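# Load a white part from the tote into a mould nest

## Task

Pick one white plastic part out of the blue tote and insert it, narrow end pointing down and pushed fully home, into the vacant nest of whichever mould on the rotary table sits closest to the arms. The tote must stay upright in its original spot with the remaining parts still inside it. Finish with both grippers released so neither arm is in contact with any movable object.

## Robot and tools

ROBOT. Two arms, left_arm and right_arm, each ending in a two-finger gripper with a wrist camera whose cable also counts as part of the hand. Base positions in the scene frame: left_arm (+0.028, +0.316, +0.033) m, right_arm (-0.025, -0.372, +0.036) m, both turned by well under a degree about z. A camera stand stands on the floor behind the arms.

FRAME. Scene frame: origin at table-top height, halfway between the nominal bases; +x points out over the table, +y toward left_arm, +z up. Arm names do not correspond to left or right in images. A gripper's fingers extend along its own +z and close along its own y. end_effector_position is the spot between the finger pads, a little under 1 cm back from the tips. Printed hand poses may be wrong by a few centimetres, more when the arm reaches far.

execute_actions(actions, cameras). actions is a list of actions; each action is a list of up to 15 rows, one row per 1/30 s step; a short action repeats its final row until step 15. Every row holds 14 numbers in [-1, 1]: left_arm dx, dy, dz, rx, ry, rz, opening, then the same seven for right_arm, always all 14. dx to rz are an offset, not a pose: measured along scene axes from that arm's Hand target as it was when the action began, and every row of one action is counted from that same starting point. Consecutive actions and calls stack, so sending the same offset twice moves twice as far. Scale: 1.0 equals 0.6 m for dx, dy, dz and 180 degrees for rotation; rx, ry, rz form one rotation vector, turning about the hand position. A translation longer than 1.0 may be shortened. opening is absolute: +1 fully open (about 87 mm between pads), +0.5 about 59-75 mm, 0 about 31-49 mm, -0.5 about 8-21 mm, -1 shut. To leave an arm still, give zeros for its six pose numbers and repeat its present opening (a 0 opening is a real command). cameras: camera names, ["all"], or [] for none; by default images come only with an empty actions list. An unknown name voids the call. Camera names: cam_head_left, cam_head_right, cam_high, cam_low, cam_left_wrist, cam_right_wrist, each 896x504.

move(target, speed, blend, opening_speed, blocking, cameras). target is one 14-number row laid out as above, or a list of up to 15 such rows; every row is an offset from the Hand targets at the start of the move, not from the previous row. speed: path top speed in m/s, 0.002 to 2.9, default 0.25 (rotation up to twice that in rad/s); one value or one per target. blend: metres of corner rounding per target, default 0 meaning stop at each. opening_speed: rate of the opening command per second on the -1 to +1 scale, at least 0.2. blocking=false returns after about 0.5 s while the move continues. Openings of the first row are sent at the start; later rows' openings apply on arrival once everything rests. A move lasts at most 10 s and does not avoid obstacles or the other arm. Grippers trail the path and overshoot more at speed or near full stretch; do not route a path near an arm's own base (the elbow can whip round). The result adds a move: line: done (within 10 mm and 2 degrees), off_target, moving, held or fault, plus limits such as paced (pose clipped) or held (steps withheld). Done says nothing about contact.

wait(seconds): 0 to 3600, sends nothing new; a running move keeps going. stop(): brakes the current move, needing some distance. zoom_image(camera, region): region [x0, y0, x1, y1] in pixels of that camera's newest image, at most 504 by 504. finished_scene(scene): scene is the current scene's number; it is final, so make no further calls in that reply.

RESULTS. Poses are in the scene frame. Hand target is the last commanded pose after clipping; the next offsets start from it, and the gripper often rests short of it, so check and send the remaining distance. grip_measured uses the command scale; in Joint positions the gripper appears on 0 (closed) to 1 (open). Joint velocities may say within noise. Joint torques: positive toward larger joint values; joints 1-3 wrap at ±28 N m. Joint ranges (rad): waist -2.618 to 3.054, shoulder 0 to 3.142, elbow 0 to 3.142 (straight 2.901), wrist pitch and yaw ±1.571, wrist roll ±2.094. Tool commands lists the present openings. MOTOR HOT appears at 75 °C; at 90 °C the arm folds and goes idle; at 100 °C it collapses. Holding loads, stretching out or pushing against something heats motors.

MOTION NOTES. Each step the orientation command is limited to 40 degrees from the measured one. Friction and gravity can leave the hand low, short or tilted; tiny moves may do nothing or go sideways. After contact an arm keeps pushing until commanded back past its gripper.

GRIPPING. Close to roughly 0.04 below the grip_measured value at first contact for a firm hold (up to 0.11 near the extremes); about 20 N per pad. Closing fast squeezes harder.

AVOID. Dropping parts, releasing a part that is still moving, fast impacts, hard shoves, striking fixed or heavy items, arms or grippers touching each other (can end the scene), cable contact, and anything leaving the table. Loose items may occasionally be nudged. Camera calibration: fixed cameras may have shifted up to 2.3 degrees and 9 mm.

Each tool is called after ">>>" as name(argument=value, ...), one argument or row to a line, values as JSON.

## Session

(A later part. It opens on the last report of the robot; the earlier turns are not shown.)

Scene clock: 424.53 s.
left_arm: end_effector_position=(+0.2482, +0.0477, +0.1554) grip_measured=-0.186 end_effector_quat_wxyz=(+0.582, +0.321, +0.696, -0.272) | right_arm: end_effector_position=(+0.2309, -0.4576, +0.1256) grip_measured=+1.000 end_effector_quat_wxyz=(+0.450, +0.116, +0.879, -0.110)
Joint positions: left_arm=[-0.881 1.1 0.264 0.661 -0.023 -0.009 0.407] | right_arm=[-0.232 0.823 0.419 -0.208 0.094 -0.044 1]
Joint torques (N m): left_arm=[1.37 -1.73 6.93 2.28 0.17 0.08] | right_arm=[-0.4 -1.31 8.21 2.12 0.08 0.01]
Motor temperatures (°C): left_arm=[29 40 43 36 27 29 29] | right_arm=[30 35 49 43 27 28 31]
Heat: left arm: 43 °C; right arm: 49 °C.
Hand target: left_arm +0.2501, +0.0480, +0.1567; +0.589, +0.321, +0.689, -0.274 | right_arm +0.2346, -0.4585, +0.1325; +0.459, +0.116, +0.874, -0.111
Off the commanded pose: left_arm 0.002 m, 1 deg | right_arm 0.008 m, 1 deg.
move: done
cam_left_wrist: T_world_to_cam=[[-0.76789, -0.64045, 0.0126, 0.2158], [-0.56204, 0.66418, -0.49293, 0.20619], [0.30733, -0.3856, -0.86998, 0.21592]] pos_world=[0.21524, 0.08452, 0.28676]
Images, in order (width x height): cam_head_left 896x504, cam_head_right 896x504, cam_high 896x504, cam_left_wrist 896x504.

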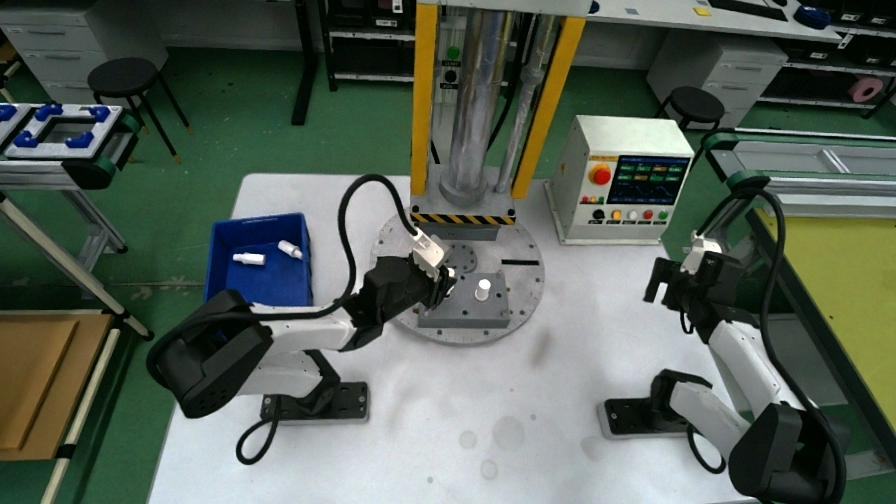

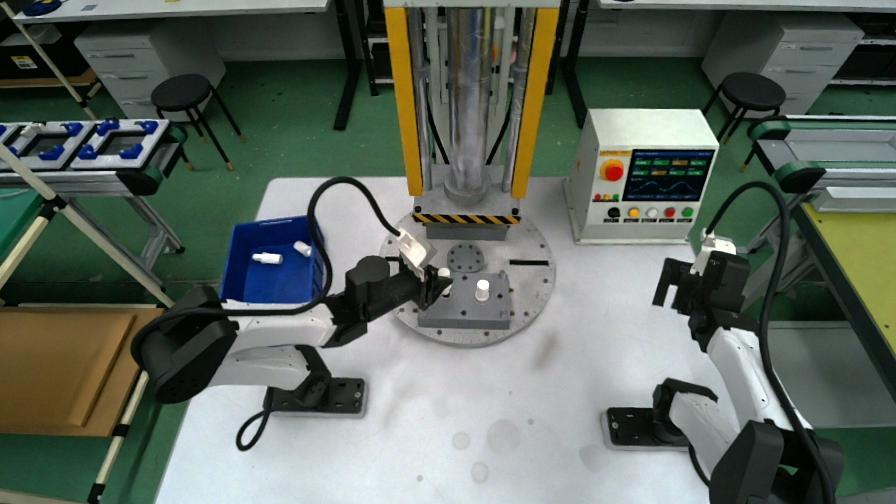

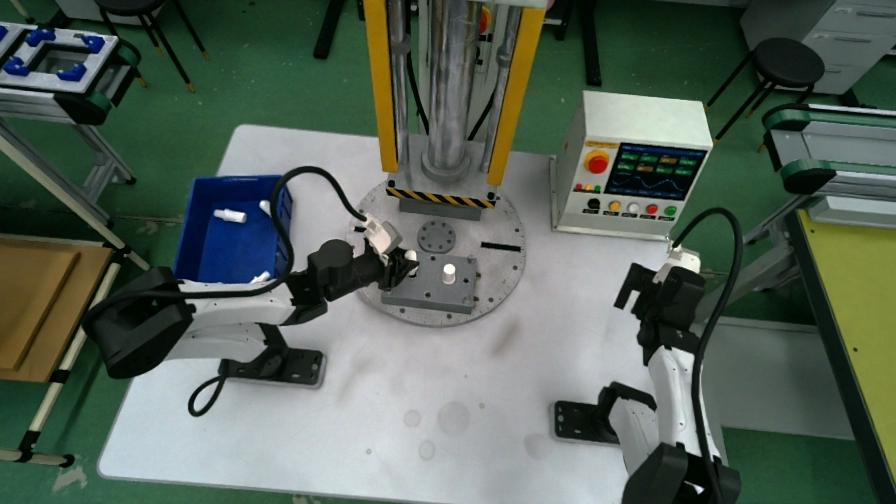

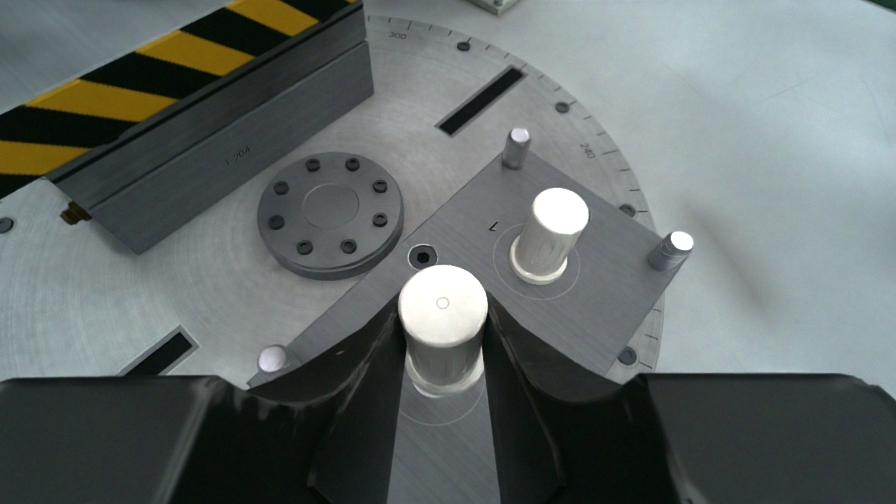

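>>> move(
  target=[-0.004,0.002,-0.015,0.0128,0.0107,0,-0.7,0,0,0,0,0,0,1],
  speed=0.06,
  cameras=["cam_left_wrist","cam_head_left","cam_head_right","cam_high"],
)

>>> zoom_image(
  camera="cam_head_right",
  region=[420, 250, 500, 320],
)

>>> zoom_image(
  camera="cam_head_left",
  region=[420, 250, 500, 320],
)

>>> zoom_image(
  camera="cam_left_wrist",
  region=[340, 200, 600, 450],
)

>>> zoom_image(
  camera="cam_high",
  region=[370, 230, 490, 320],
)

Scene clock: 465.90 s.
left_arm: end_effector_position=(+0.2457, +0.0500, +0.1466) grip_measured=-0.186 end_effector_quat_wxyz=(+0.569, +0.327, +0.706, -0.267) | right_arm: end_effector_position=(+0.2309, -0.4576, +0.1256) grip_measured=+1.000 end_effector_quat_wxyz=(+0.450, +0.116, +0.879, -0.110)
Joint positions: left_arm=[-0.881 1.1 0.264 0.623 -0.02 -0.009 0.407] | right_arm=[-0.232 0.823 0.419 -0.208 0.094 -0.044 1]
Joint torques (N m): left_arm=[0.95 -1.77 8.35 1.99 0.11 0.05] | right_arm=[-0.42 -1.29 8.23 2.13 0.07 0.02]
Motor temperatures (°C): left_arm=[29 35 44 40 27 29 29] | right_arm=[30 34 49 43 27 28 31]
Heat: left arm: 44 °C; right arm: 49 °C.
Hand target: left_arm +0.2476, +0.0492, +0.1476; +0.571, +0.328, +0.704, -0.266 | right_arm +0.2346, -0.4585, +0.1325; +0.459, +0.116, +0.874, -0.111
Off the commanded pose: left_arm 0.002 m, 0 deg | right_arm 0.008 m, 1 deg.
move: done
cam_left_wrist: T_world_to_cam=[[-0.76924, -0.63883, 0.01256, 0.21572], [-0.57169, 0.67935, -0.46006, 0.19573], [0.28537, -0.36108, -0.8878, 0.21659]] pos_world=[0.21602, 0.08305, 0.27962]
Images, in order (width x height): cam_head_left 896x504, cam_head_right 896x504, cam_high 896x504, cam_left_wrist 896x504.

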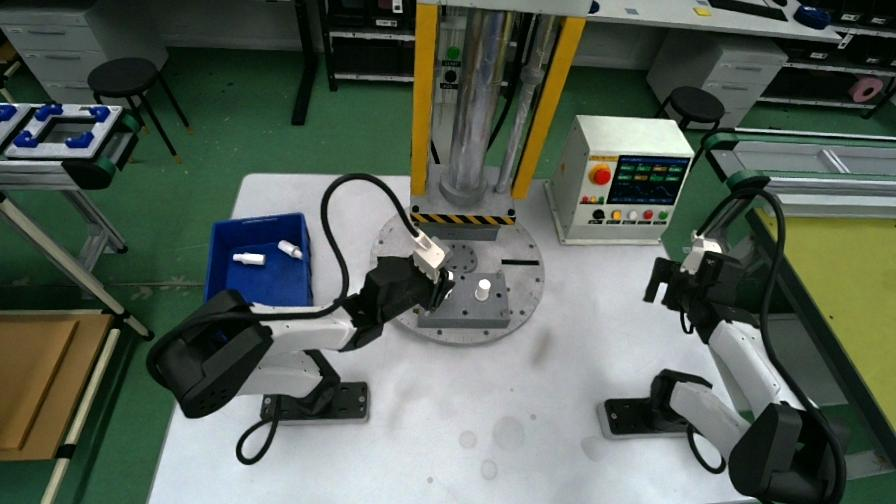

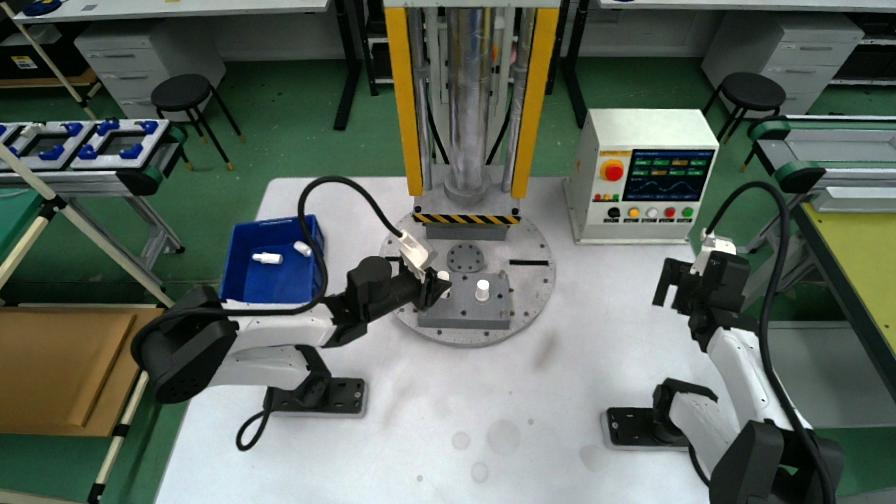

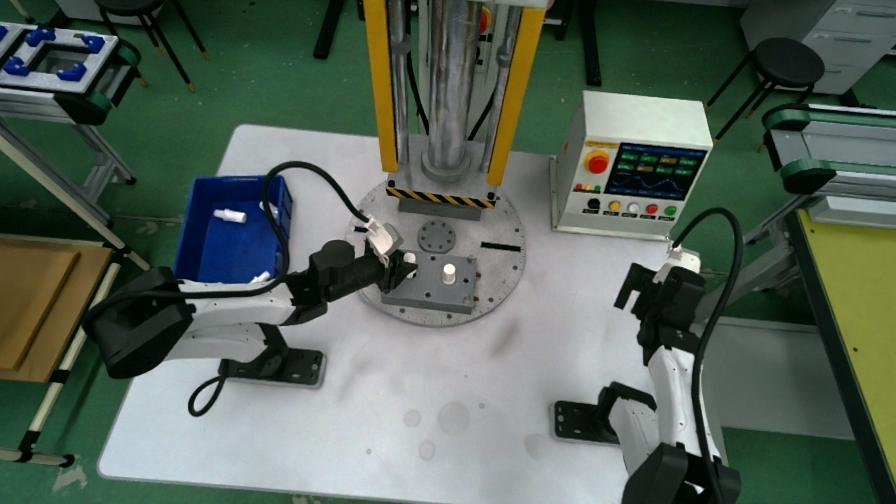

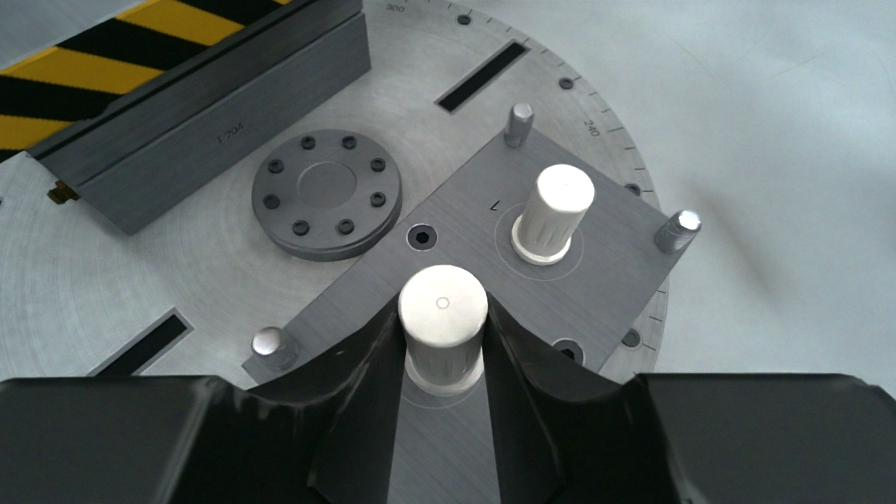

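Scaled by 6.300 from the camera's image (finer frame: 1280x720).

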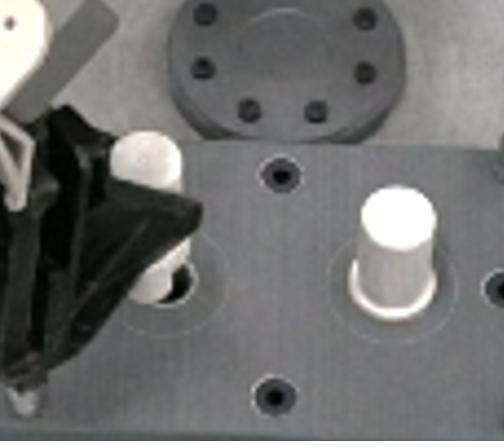

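Scaled by 6.300 from the camera's image (finer frame: 1280x720).

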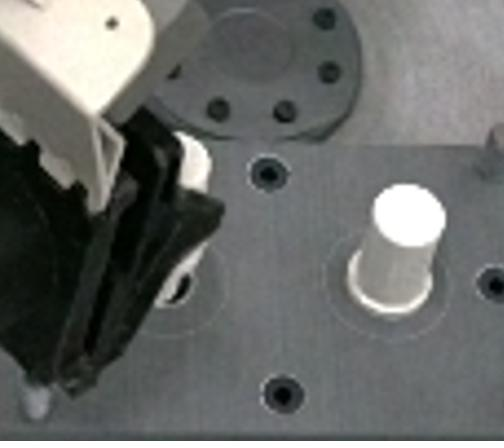

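Scaled by 1.938 from the camera's image (finer frame: 1280x720).

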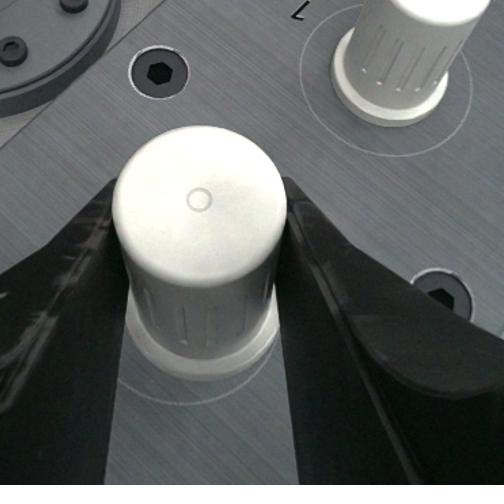

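Scaled by 4.200 from the camera's image (finer frame: 1280x720).

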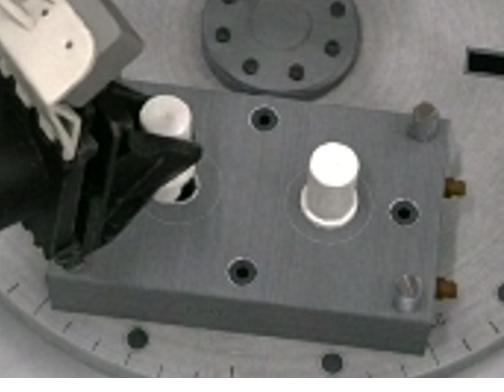

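>>> move(
  target=[0.0075,-0.011,-0.002,0,0,0,-0.7,0,0,0,0,0,0,1],
  speed=0.05,
  cameras=["cam_left_wrist","cam_head_left","cam_head_right"],
)

>>> zoom_image(
  camera="cam_head_right",
  region=[420, 250, 500, 320],
)

>>> zoom_image(
  camera="cam_head_left",
  region=[420, 250, 500, 320],
)

>>> zoom_image(
  camera="cam_left_wrist",
  region=[340, 200, 600, 450],
)

Scene clock: 497.57 s.
left_arm: end_effector_position=(+0.2461, +0.0495, +0.1333) grip_measured=-0.186 end_effector_quat_wxyz=(+0.555, +0.332, +0.717, -0.260) | right_arm: end_effector_position=(+0.2309, -0.4576, +0.1256) grip_measured=+1.000 end_effector_quat_wxyz=(+0.450, +0.116, +0.879, -0.110)
Joint positions: left_arm=[-0.881 1.148 0.265 0.631 -0.02 -0.009 0.407] | right_arm=[-0.232 0.823 0.419 -0.208 0.094 -0.044 1]
Joint torques (N m): left_arm=[0.65 -1.96 9.94 2.24 0.07 0.04] | right_arm=[-0.31 -1.26 8.23 2.14 0.08 0.01]
Heat: left arm: 45 °C; right arm: 49 °C.
Hand target: left_arm +0.2522, +0.0425, +0.1465; +0.571, +0.328, +0.704, -0.266 | right_arm +0.2346, -0.4585, +0.1325; +0.459, +0.116, +0.874, -0.111
Off the commanded pose: left_arm 0.016 m, 2 deg | right_arm 0.008 m, 1 deg.
move: off_target (left_arm)
cam_left_wrist: T_world_to_cam=[[-0.76898, -0.63917, 0.01186, 0.21601], [-0.58243, 0.69282, -0.42518, 0.18746], [0.26354, -0.33386, -0.90503, 0.21087]] pos_world=[0.21971, 0.07859, 0.26798]
Images, in order (width x height): cam_head_left 896x504, cam_head_right 896x504, cam_left_wrist 896x504.

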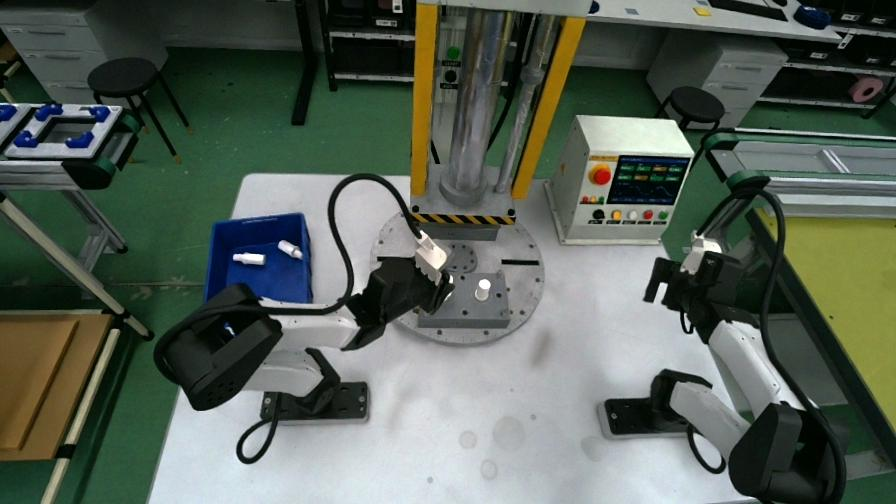

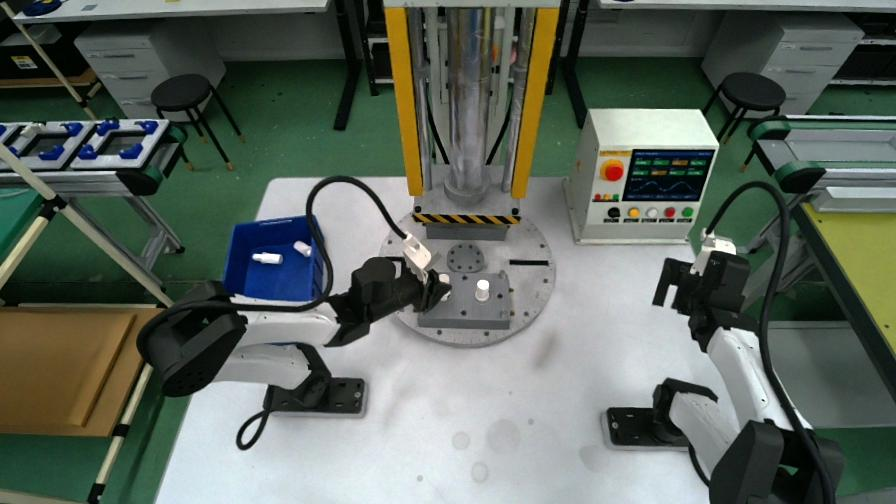

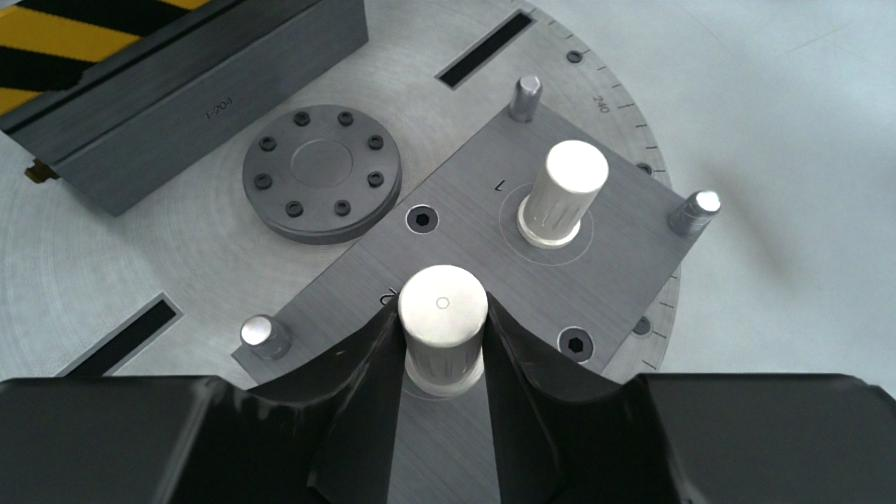

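Scaled by 6.300 from the camera's image (finer frame: 1280x720).

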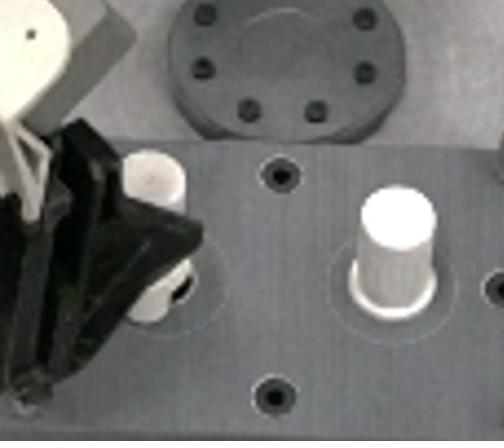

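Scaled by 6.300 from the camera's image (finer frame: 1280x720).

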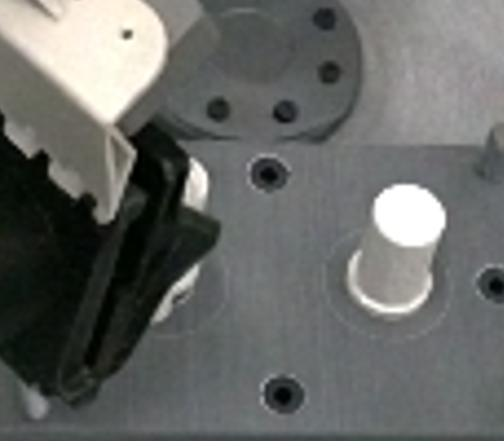

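Scaled by 1.938 from the camera's image (finer frame: 1280x720).

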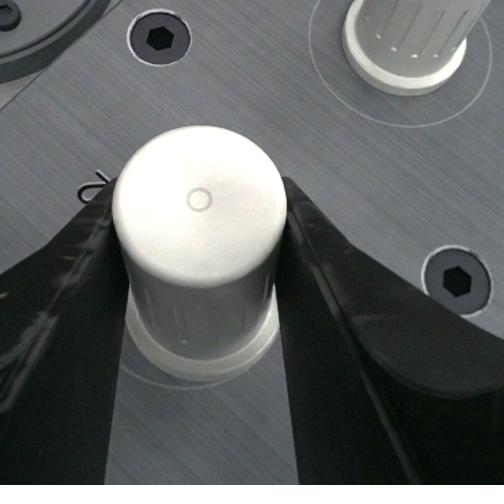

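>>> move(
  target=[0,0,0.01,0,0,0,-0.7,0,0,0,0,0,0,1],
  speed=0.1,
  cameras=["cam_left_wrist","cam_head_left","cam_head_right"],
)

>>> zoom_image(
  camera="cam_head_right",
  region=[420, 250, 500, 320],
)

>>> zoom_image(
  camera="cam_head_left",
  region=[420, 250, 500, 320],
)

>>> zoom_image(
  camera="cam_left_wrist",
  region=[340, 200, 600, 450],
)

Scene clock: 507.60 s.
left_arm: end_effector_position=(+0.2467, +0.0488, +0.1340) grip_measured=-0.186 end_effector_quat_wxyz=(+0.553, +0.333, +0.719, -0.259) | right_arm: end_effector_position=(+0.2309, -0.4576, +0.1256) grip_measured=+1.000 end_effector_quat_wxyz=(+0.450, +0.116, +0.879, -0.110)
Joint positions: left_arm=[-0.881 1.148 0.276 0.614 -0.02 -0.009 0.407] | right_arm=[-0.232 0.823 0.419 -0.208 0.094 -0.044 1]
Joint torques (N m): left_arm=[0.65 -3.64 10.52 1.99 0.08 0.06] | right_arm=[-0.32 -1.28 8.23 2.15 0.07 0.02]
Heat: left arm: 46 °C; right arm: 49 °C.
Hand target: left_arm +0.2522, +0.0425, +0.1526; +0.571, +0.328, +0.704, -0.266 | right_arm +0.2346, -0.4585, +0.1325; +0.459, +0.116, +0.874, -0.111
Off the commanded pose: left_arm 0.020 m, 3 deg | right_arm 0.008 m, 1 deg.
move: off_target (left_arm)
cam_left_wrist: T_world_to_cam=[[-0.76892, -0.63923, 0.01176, 0.21598], [-0.58415, 0.69495, -0.4193, 0.18822], [0.25985, -0.32928, -0.90777, 0.21215]] pos_world=[0.22089, 0.07711, 0.26896]
Images, in order (width x height): cam_head_left 896x504, cam_head_right 896x504, cam_left_wrist 896x504.

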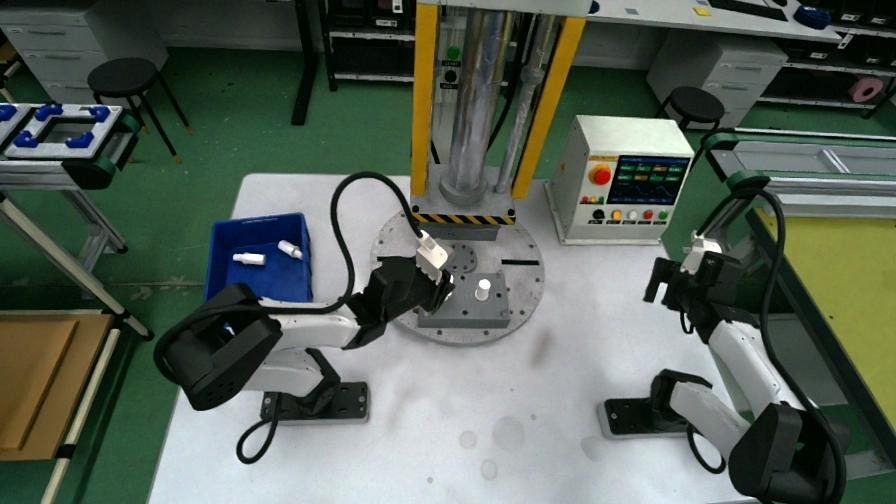

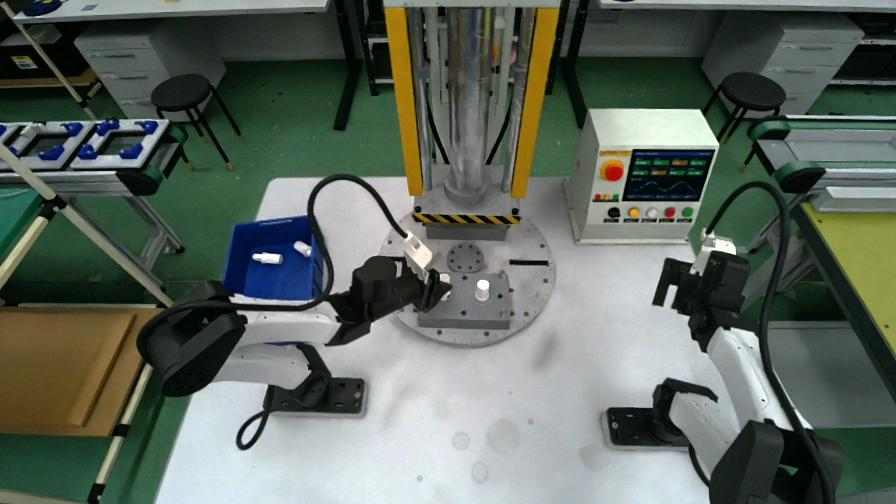

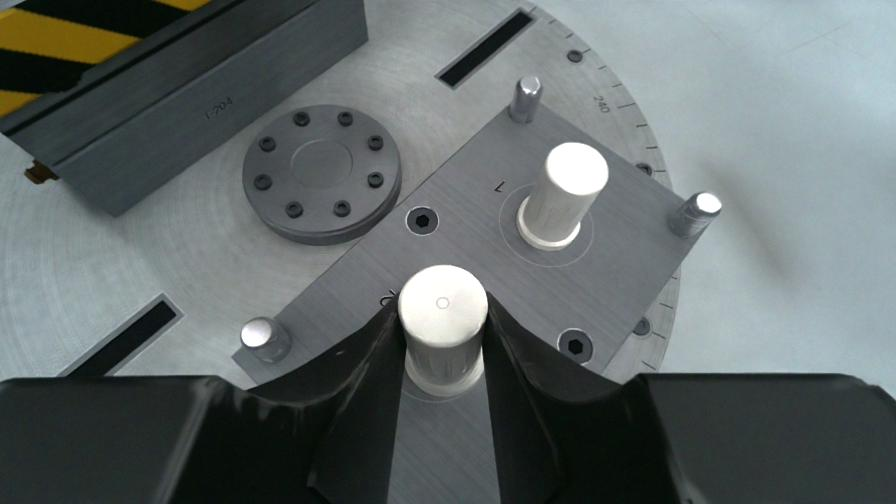

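Scaled by 6.300 from the camera's image (finer frame: 1280x720).

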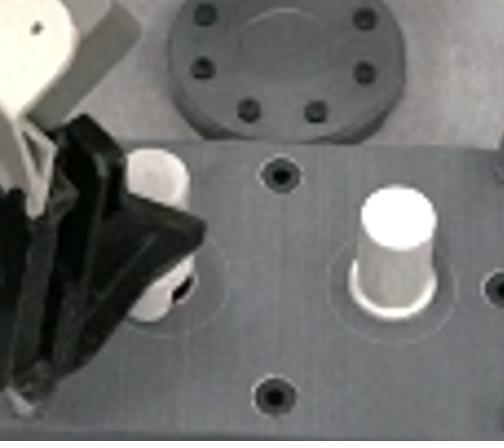

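Scaled by 6.300 from the camera's image (finer frame: 1280x720).

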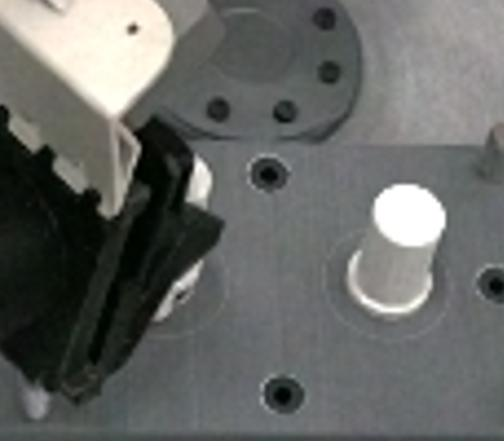

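Scaled by 1.938 from the camera's image (finer frame: 1280x720).

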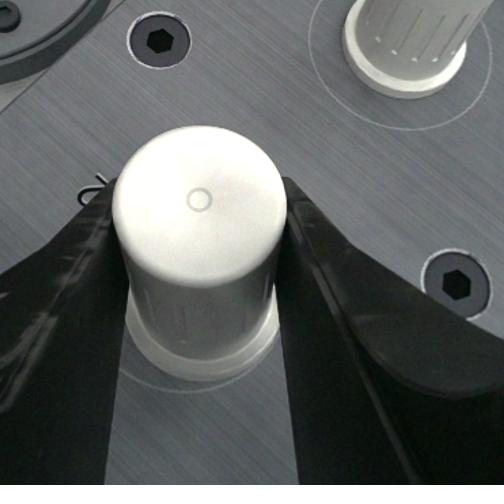

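>>> move(
  target=[0,0,0.04,0,0,0,-0.7,0,0,0,0,0,0,1],
  speed=0.1,
)

Scene clock: 512.40 s.
left_arm: end_effector_position=(+0.2474, +0.0480, +0.1553) grip_measured=-0.186 end_effector_quat_wxyz=(+0.551, +0.334, +0.720, -0.258) | right_arm: end_effector_position=(+0.2309, -0.4576, +0.1256) grip_measured=+1.000 end_effector_quat_wxyz=(+0.450, +0.116, +0.879, -0.110)
Joint positions: left_arm=[-0.881 1.071 0.348 0.459 -0.02 -0.009 0.407] | right_arm=[-0.232 0.823 0.419 -0.208 0.094 -0.044 1]
Joint torques (N m): left_arm=[0.68 -3.79 11.06 2 0.08 0.05] | right_arm=[-0.38 -1.21 8.21 2.11 0.07 0.02]
Heat: left arm: 47 °C; right arm: 50 °C.
Hand target: left_arm +0.2522, +0.0426, +0.1765; +0.571, +0.328, +0.704, -0.266 | right_arm +0.2346, -0.4585, +0.1325; +0.459, +0.116, +0.874, -0.111
Off the commanded pose: left_arm 0.022 m, 3 deg | right_arm 0.008 m, 1 deg.
move: off_target (left_arm)

>>> move(
  target=[
    [-0.003,0.002,0.05,-0.02,-0.0165,0,-0.7,0,0,0,0,0,0,1],
    [-0.003,0.002,-0.041,-0.004,-0.0033,0,-0.7,0,0,0,0,0,0,1],
  ],
  speed=0.15,
  cameras=["cam_left_wrist","cam_head_left","cam_head_right"],
)

>>> zoom_image(
  camera="cam_head_right",
  region=[420, 250, 500, 320],
)

>>> zoom_image(
  camera="cam_head_left",
  region=[420, 250, 500, 320],
)

>>> zoom_image(
  camera="cam_left_wrist",
  region=[340, 200, 600, 450],
)

Scene clock: 521.10 s.
left_arm: end_effector_position=(+0.2501, +0.0445, +0.1517) grip_measured=-0.186 end_effector_quat_wxyz=(+0.570, +0.327, +0.705, -0.268) | right_arm: end_effector_position=(+0.2309, -0.4576, +0.1256) grip_measured=+1.000 end_effector_quat_wxyz=(+0.450, +0.116, +0.879, -0.110)
Joint positions: left_arm=[-0.881 1.124 0.295 0.621 -0.02 -0.009 0.407] | right_arm=[-0.232 0.823 0.419 -0.208 0.094 -0.044 1]
Joint torques (N m): left_arm=[0.39 -1.91 6.82 2.27 0.04 0.05] | right_arm=[-0.29 -1.28 8.23 2.14 0.07 0.01]
Heat: left arm: 47 °C; right arm: 50 °C.
Hand target: left_arm +0.2504, +0.0438, +0.1519; +0.577, +0.325, +0.700, -0.268 | right_arm +0.2346, -0.4585, +0.1325; +0.459, +0.116, +0.874, -0.111
Off the commanded pose: left_arm 0.001 m, 1 deg | right_arm 0.008 m, 1 deg.
move: done
cam_left_wrist: T_world_to_cam=[[-0.76932, -0.63874, 0.01262, 0.21561], [-0.57044, 0.67789, -0.46375, 0.20468], [0.28767, -0.36397, -0.88588, 0.21723]] pos_world=[0.22014, 0.07803, 0.28464]
Images, in order (width x height): cam_head_left 896x504, cam_head_right 896x504, cam_left_wrist 896x504.

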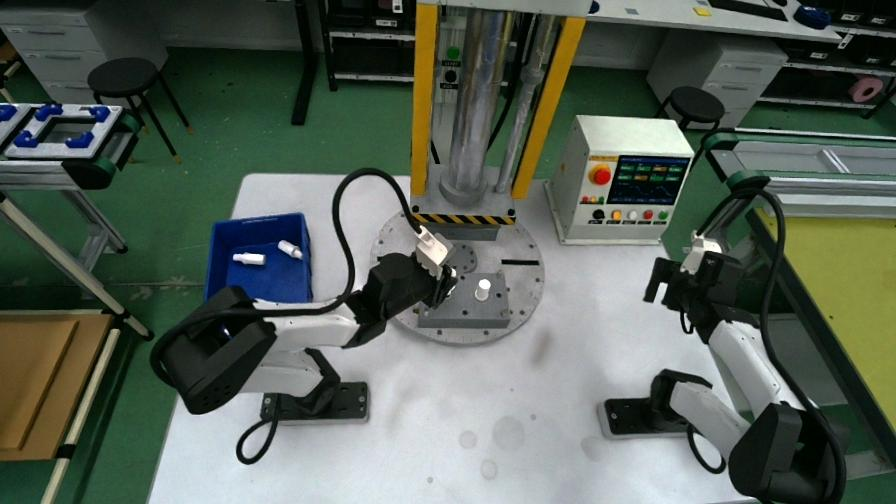

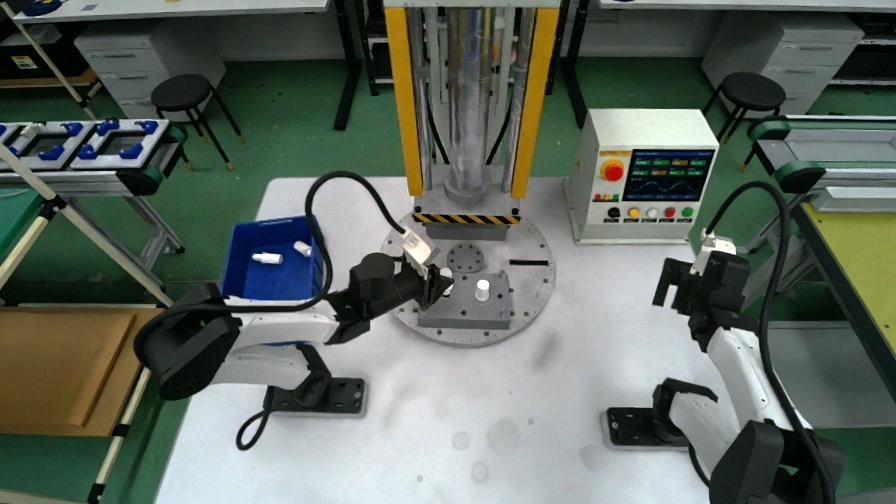

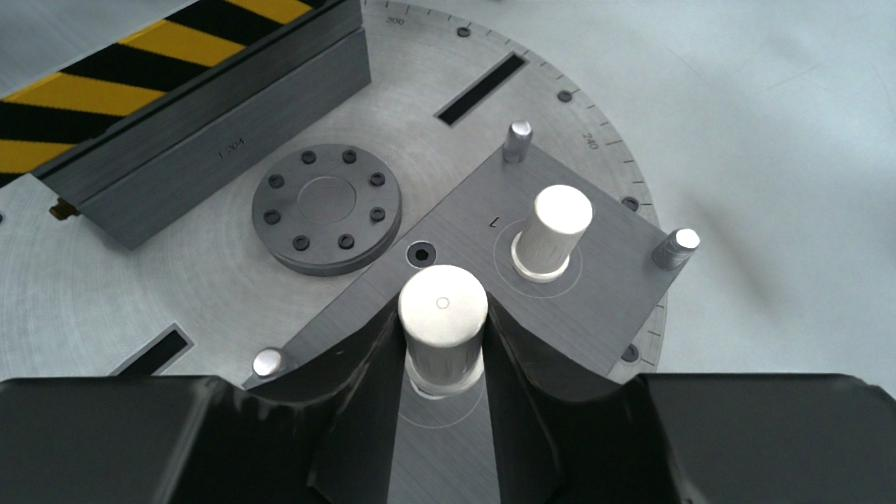

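Scaled by 6.300 from the camera's image (finer frame: 1280x720).

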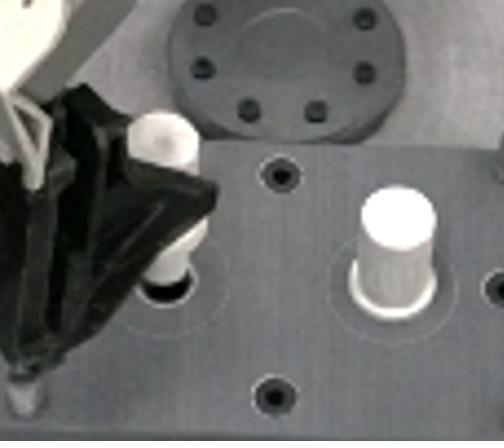

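Scaled by 6.300 from the camera's image (finer frame: 1280x720).

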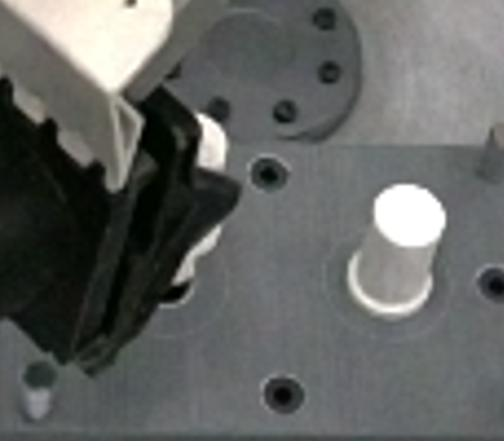

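Scaled by 1.938 from the camera's image (finer frame: 1280x720).

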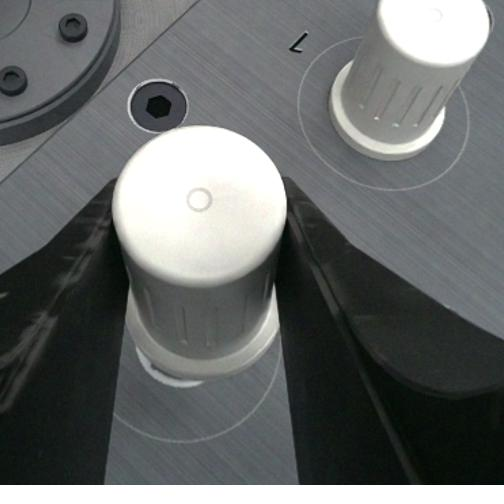

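>>> move(
  target=[
    [-0.0025,0.0025,0.03,-0.0106,-0.0089,0,-0.7,0,0,0,0,0,0,1],
    [-0.0025,0.0025,-0.005,-0.0106,-0.0089,0,-0.7,0,0,0,0,0,0,1],
  ],
  speed=0.1,
  cameras=["cam_left_wrist","cam_head_left","cam_head_right"],
)

>>> zoom_image(
  camera="cam_head_right",
  region=[420, 250, 500, 320],
)

>>> zoom_image(
  camera="cam_left_wrist",
  region=[340, 200, 600, 450],
)

Scene clock: 560.07 s.
left_arm: end_effector_position=(+0.2494, +0.0455, +0.1496) grip_measured=-0.186 end_effector_quat_wxyz=(+0.587, +0.320, +0.691, -0.276) | right_arm: end_effector_position=(+0.2309, -0.4576, +0.1256) grip_measured=+1.000 end_effector_quat_wxyz=(+0.450, +0.116, +0.879, -0.110)
Joint positions: left_arm=[-0.881 1.153 0.241 0.752 -0.02 -0.009 0.407] | right_arm=[-0.232 0.823 0.419 -0.208 0.094 -0.044 1]
Joint torques (N m): left_arm=[0.28 -1.88 6.5 2.21 0.02 0.05] | right_arm=[-0.34 -1.29 8.21 2.14 0.11 0.03]
Heat: left arm: 44 °C; right arm: 50 °C.
Hand target: left_arm +0.2489, +0.0452, +0.1490; +0.592, +0.320, +0.687, -0.276 | right_arm +0.2346, -0.4585, +0.1325; +0.459, +0.116, +0.874, -0.111
Off the commanded pose: left_arm 0.001 m, 1 deg | right_arm 0.008 m, 1 deg.
move: done
cam_left_wrist: T_world_to_cam=[[-0.76967, -0.6383, 0.01332, 0.21563], [-0.55574, 0.65956, -0.5061, 0.20608], [0.31426, -0.39694, -0.86237, 0.20721]] pos_world=[0.21537, 0.08396, 0.28012]
Images, in order (width x height): cam_head_left 896x504, cam_head_right 896x504, cam_left_wrist 896x504.

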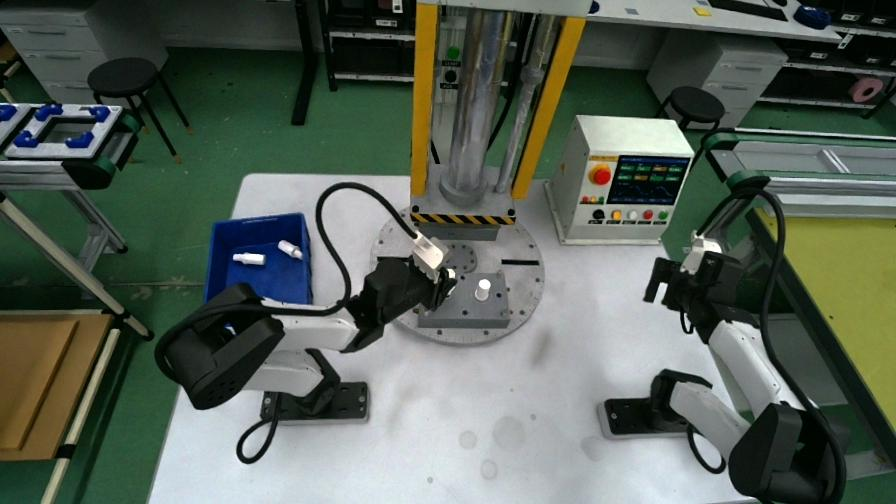

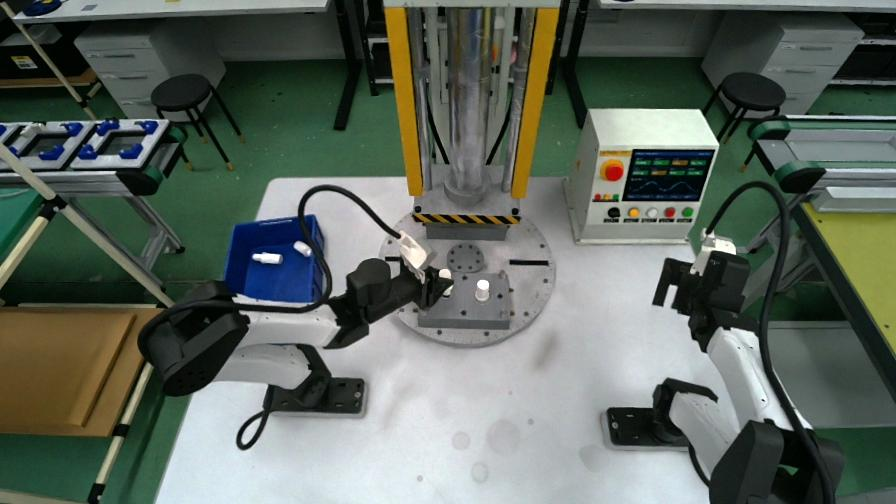

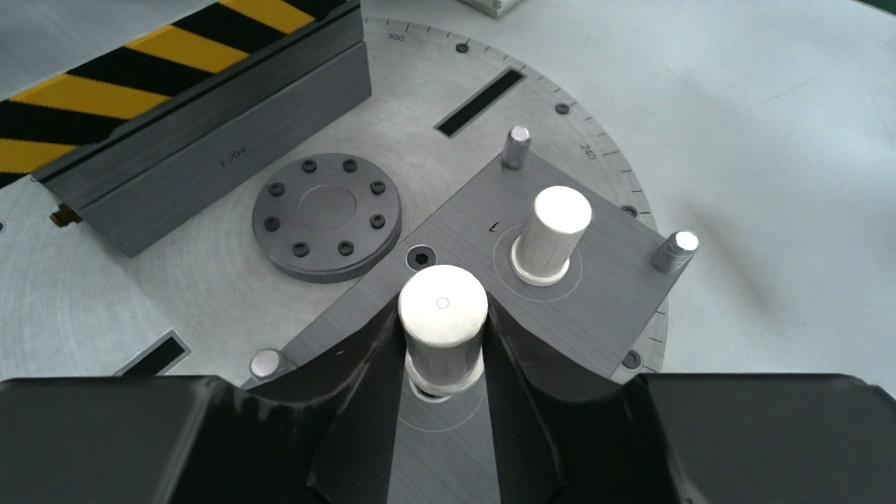

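Scaled by 6.300 from the camera's image (finer frame: 1280x720).

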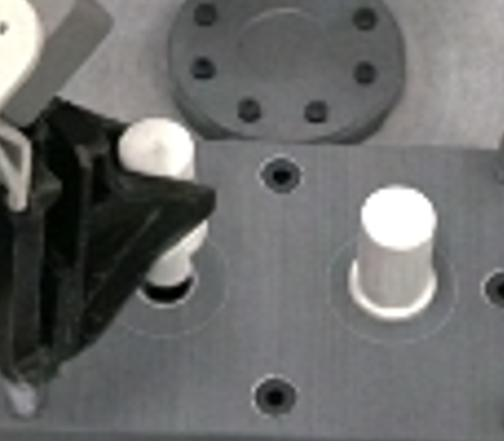

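Scaled by 1.938 from the camera's image (finer frame: 1280x720).

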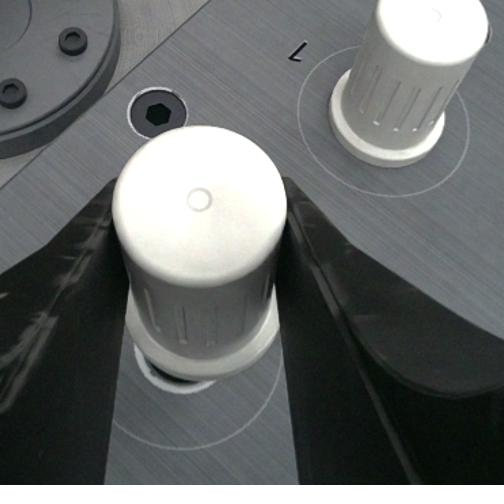

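>>> move(
  target=[
    [-0.0005,0.004,0.005,0,0,0,-0.7,0,0,0,0,0,0,1],
    [-0.0005,0.004,-0.014,0,0,0,-0.7,0,0,0,0,0,0,1],
  ],
  speed=0.04,
  cameras=["cam_left_wrist","cam_head_left","cam_head_right"],
)

>>> zoom_image(
  camera="cam_head_right",
  region=[420, 250, 500, 320],
)

>>> zoom_image(
  camera="cam_left_wrist",
  region=[340, 200, 600, 450],
)

Scene clock: 591.60 s.
left_arm: end_effector_position=(+0.2481, +0.0470, +0.1409) grip_measured=-0.186 end_effector_quat_wxyz=(+0.587, +0.320, +0.691, -0.276) | right_arm: end_effector_position=(+0.2309, -0.4576, +0.1256) grip_measured=+1.000 end_effector_quat_wxyz=(+0.450, +0.116, +0.879, -0.110)
Joint positions: left_arm=[-0.881 1.188 0.212 0.816 -0.02 -0.009 0.407] | right_arm=[-0.232 0.823 0.419 -0.208 0.094 -0.044 1]
Joint torques (N m): left_arm=[0.79 -1.92 6.32 2.22 0.09 0.07] | right_arm=[-0.4 -1.25 8.36 2.13 0.09 0.03]
Motor temperatures (°C): left_arm=[29 33 44 45 27 29 30] | right_arm=[29 34 50 44 27 28 31]
Heat: left arm: 45 °C; right arm: 50 °C.
Hand target: left_arm +0.2486, +0.0476, +0.1405; +0.592, +0.320, +0.687, -0.276 | right_arm +0.2346, -0.4585, +0.1325; +0.459, +0.116, +0.874, -0.111
Off the commanded pose: left_arm 0.001 m, 1 deg | right_arm 0.008 m, 1 deg.
move: done
cam_left_wrist: T_world_to_cam=[[-0.76967, -0.6383, 0.01332, 0.21577], [-0.55574, 0.65956, -0.5061, 0.1999], [0.31426, -0.39694, -0.86237, 0.20075]] pos_world=[0.21407, 0.08556, 0.27142]
Images, in order (width x height): cam_head_left 896x504, cam_head_right 896x504, cam_left_wrist 896x504.

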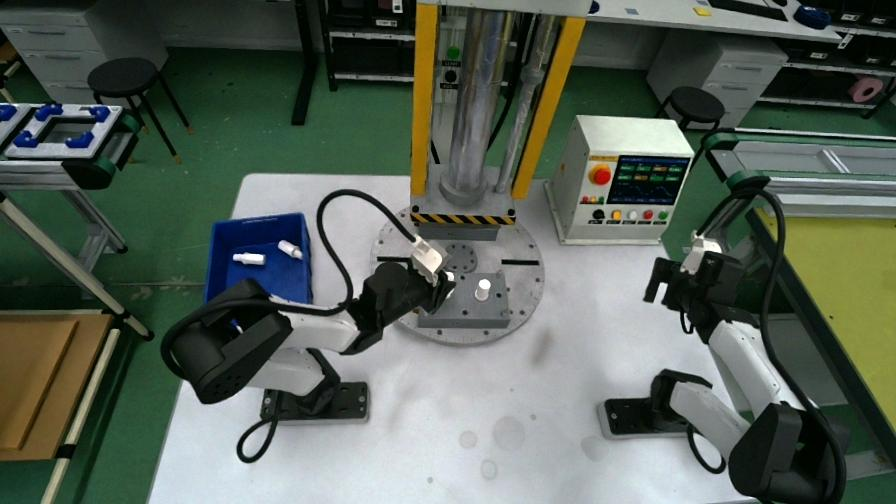

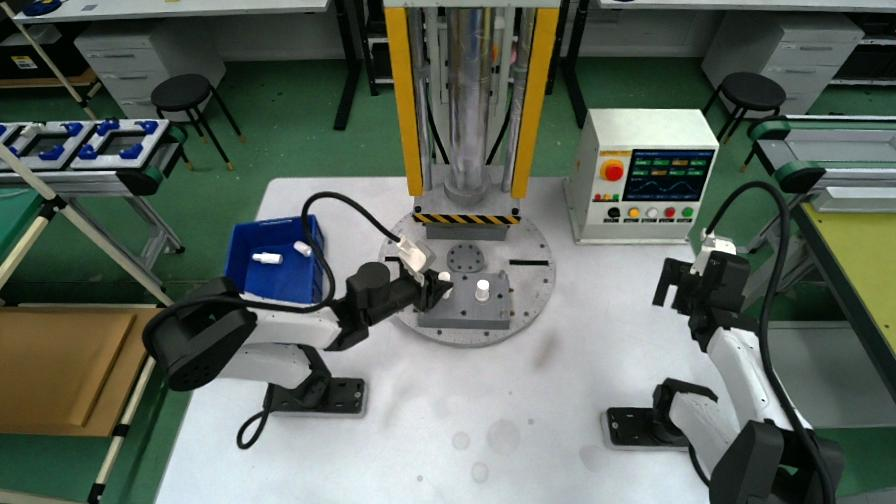

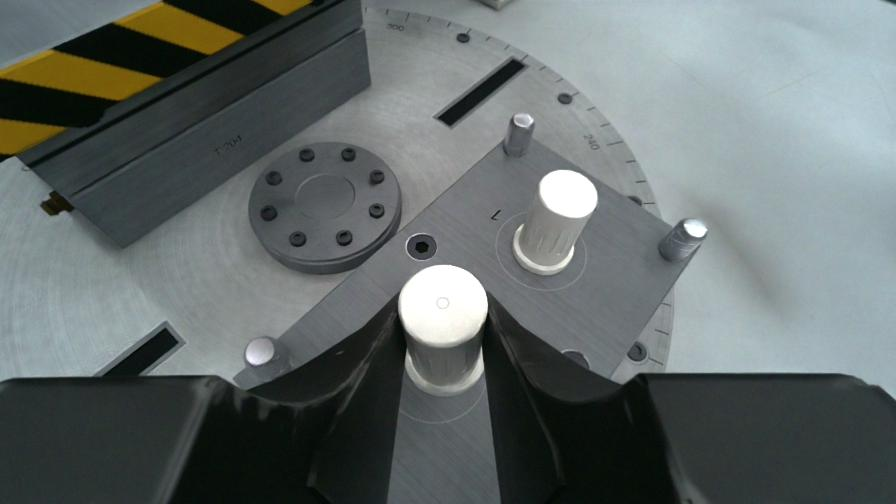

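Scaled by 6.300 from the camera's image (finer frame: 1280x720).

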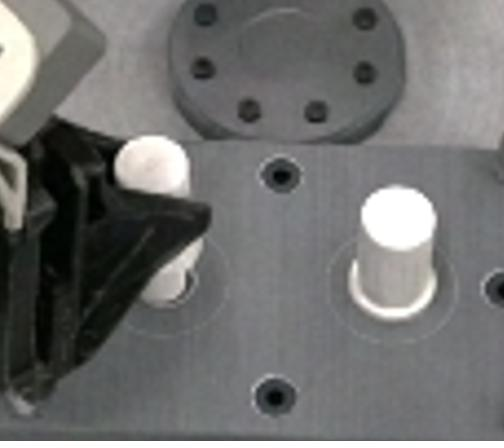

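Scaled by 1.938 from the camera's image (finer frame: 1280x720).

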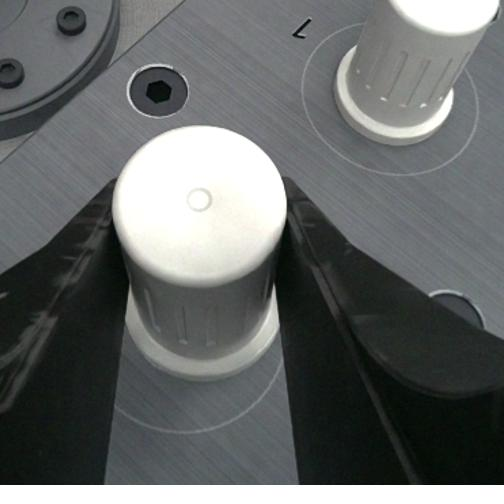

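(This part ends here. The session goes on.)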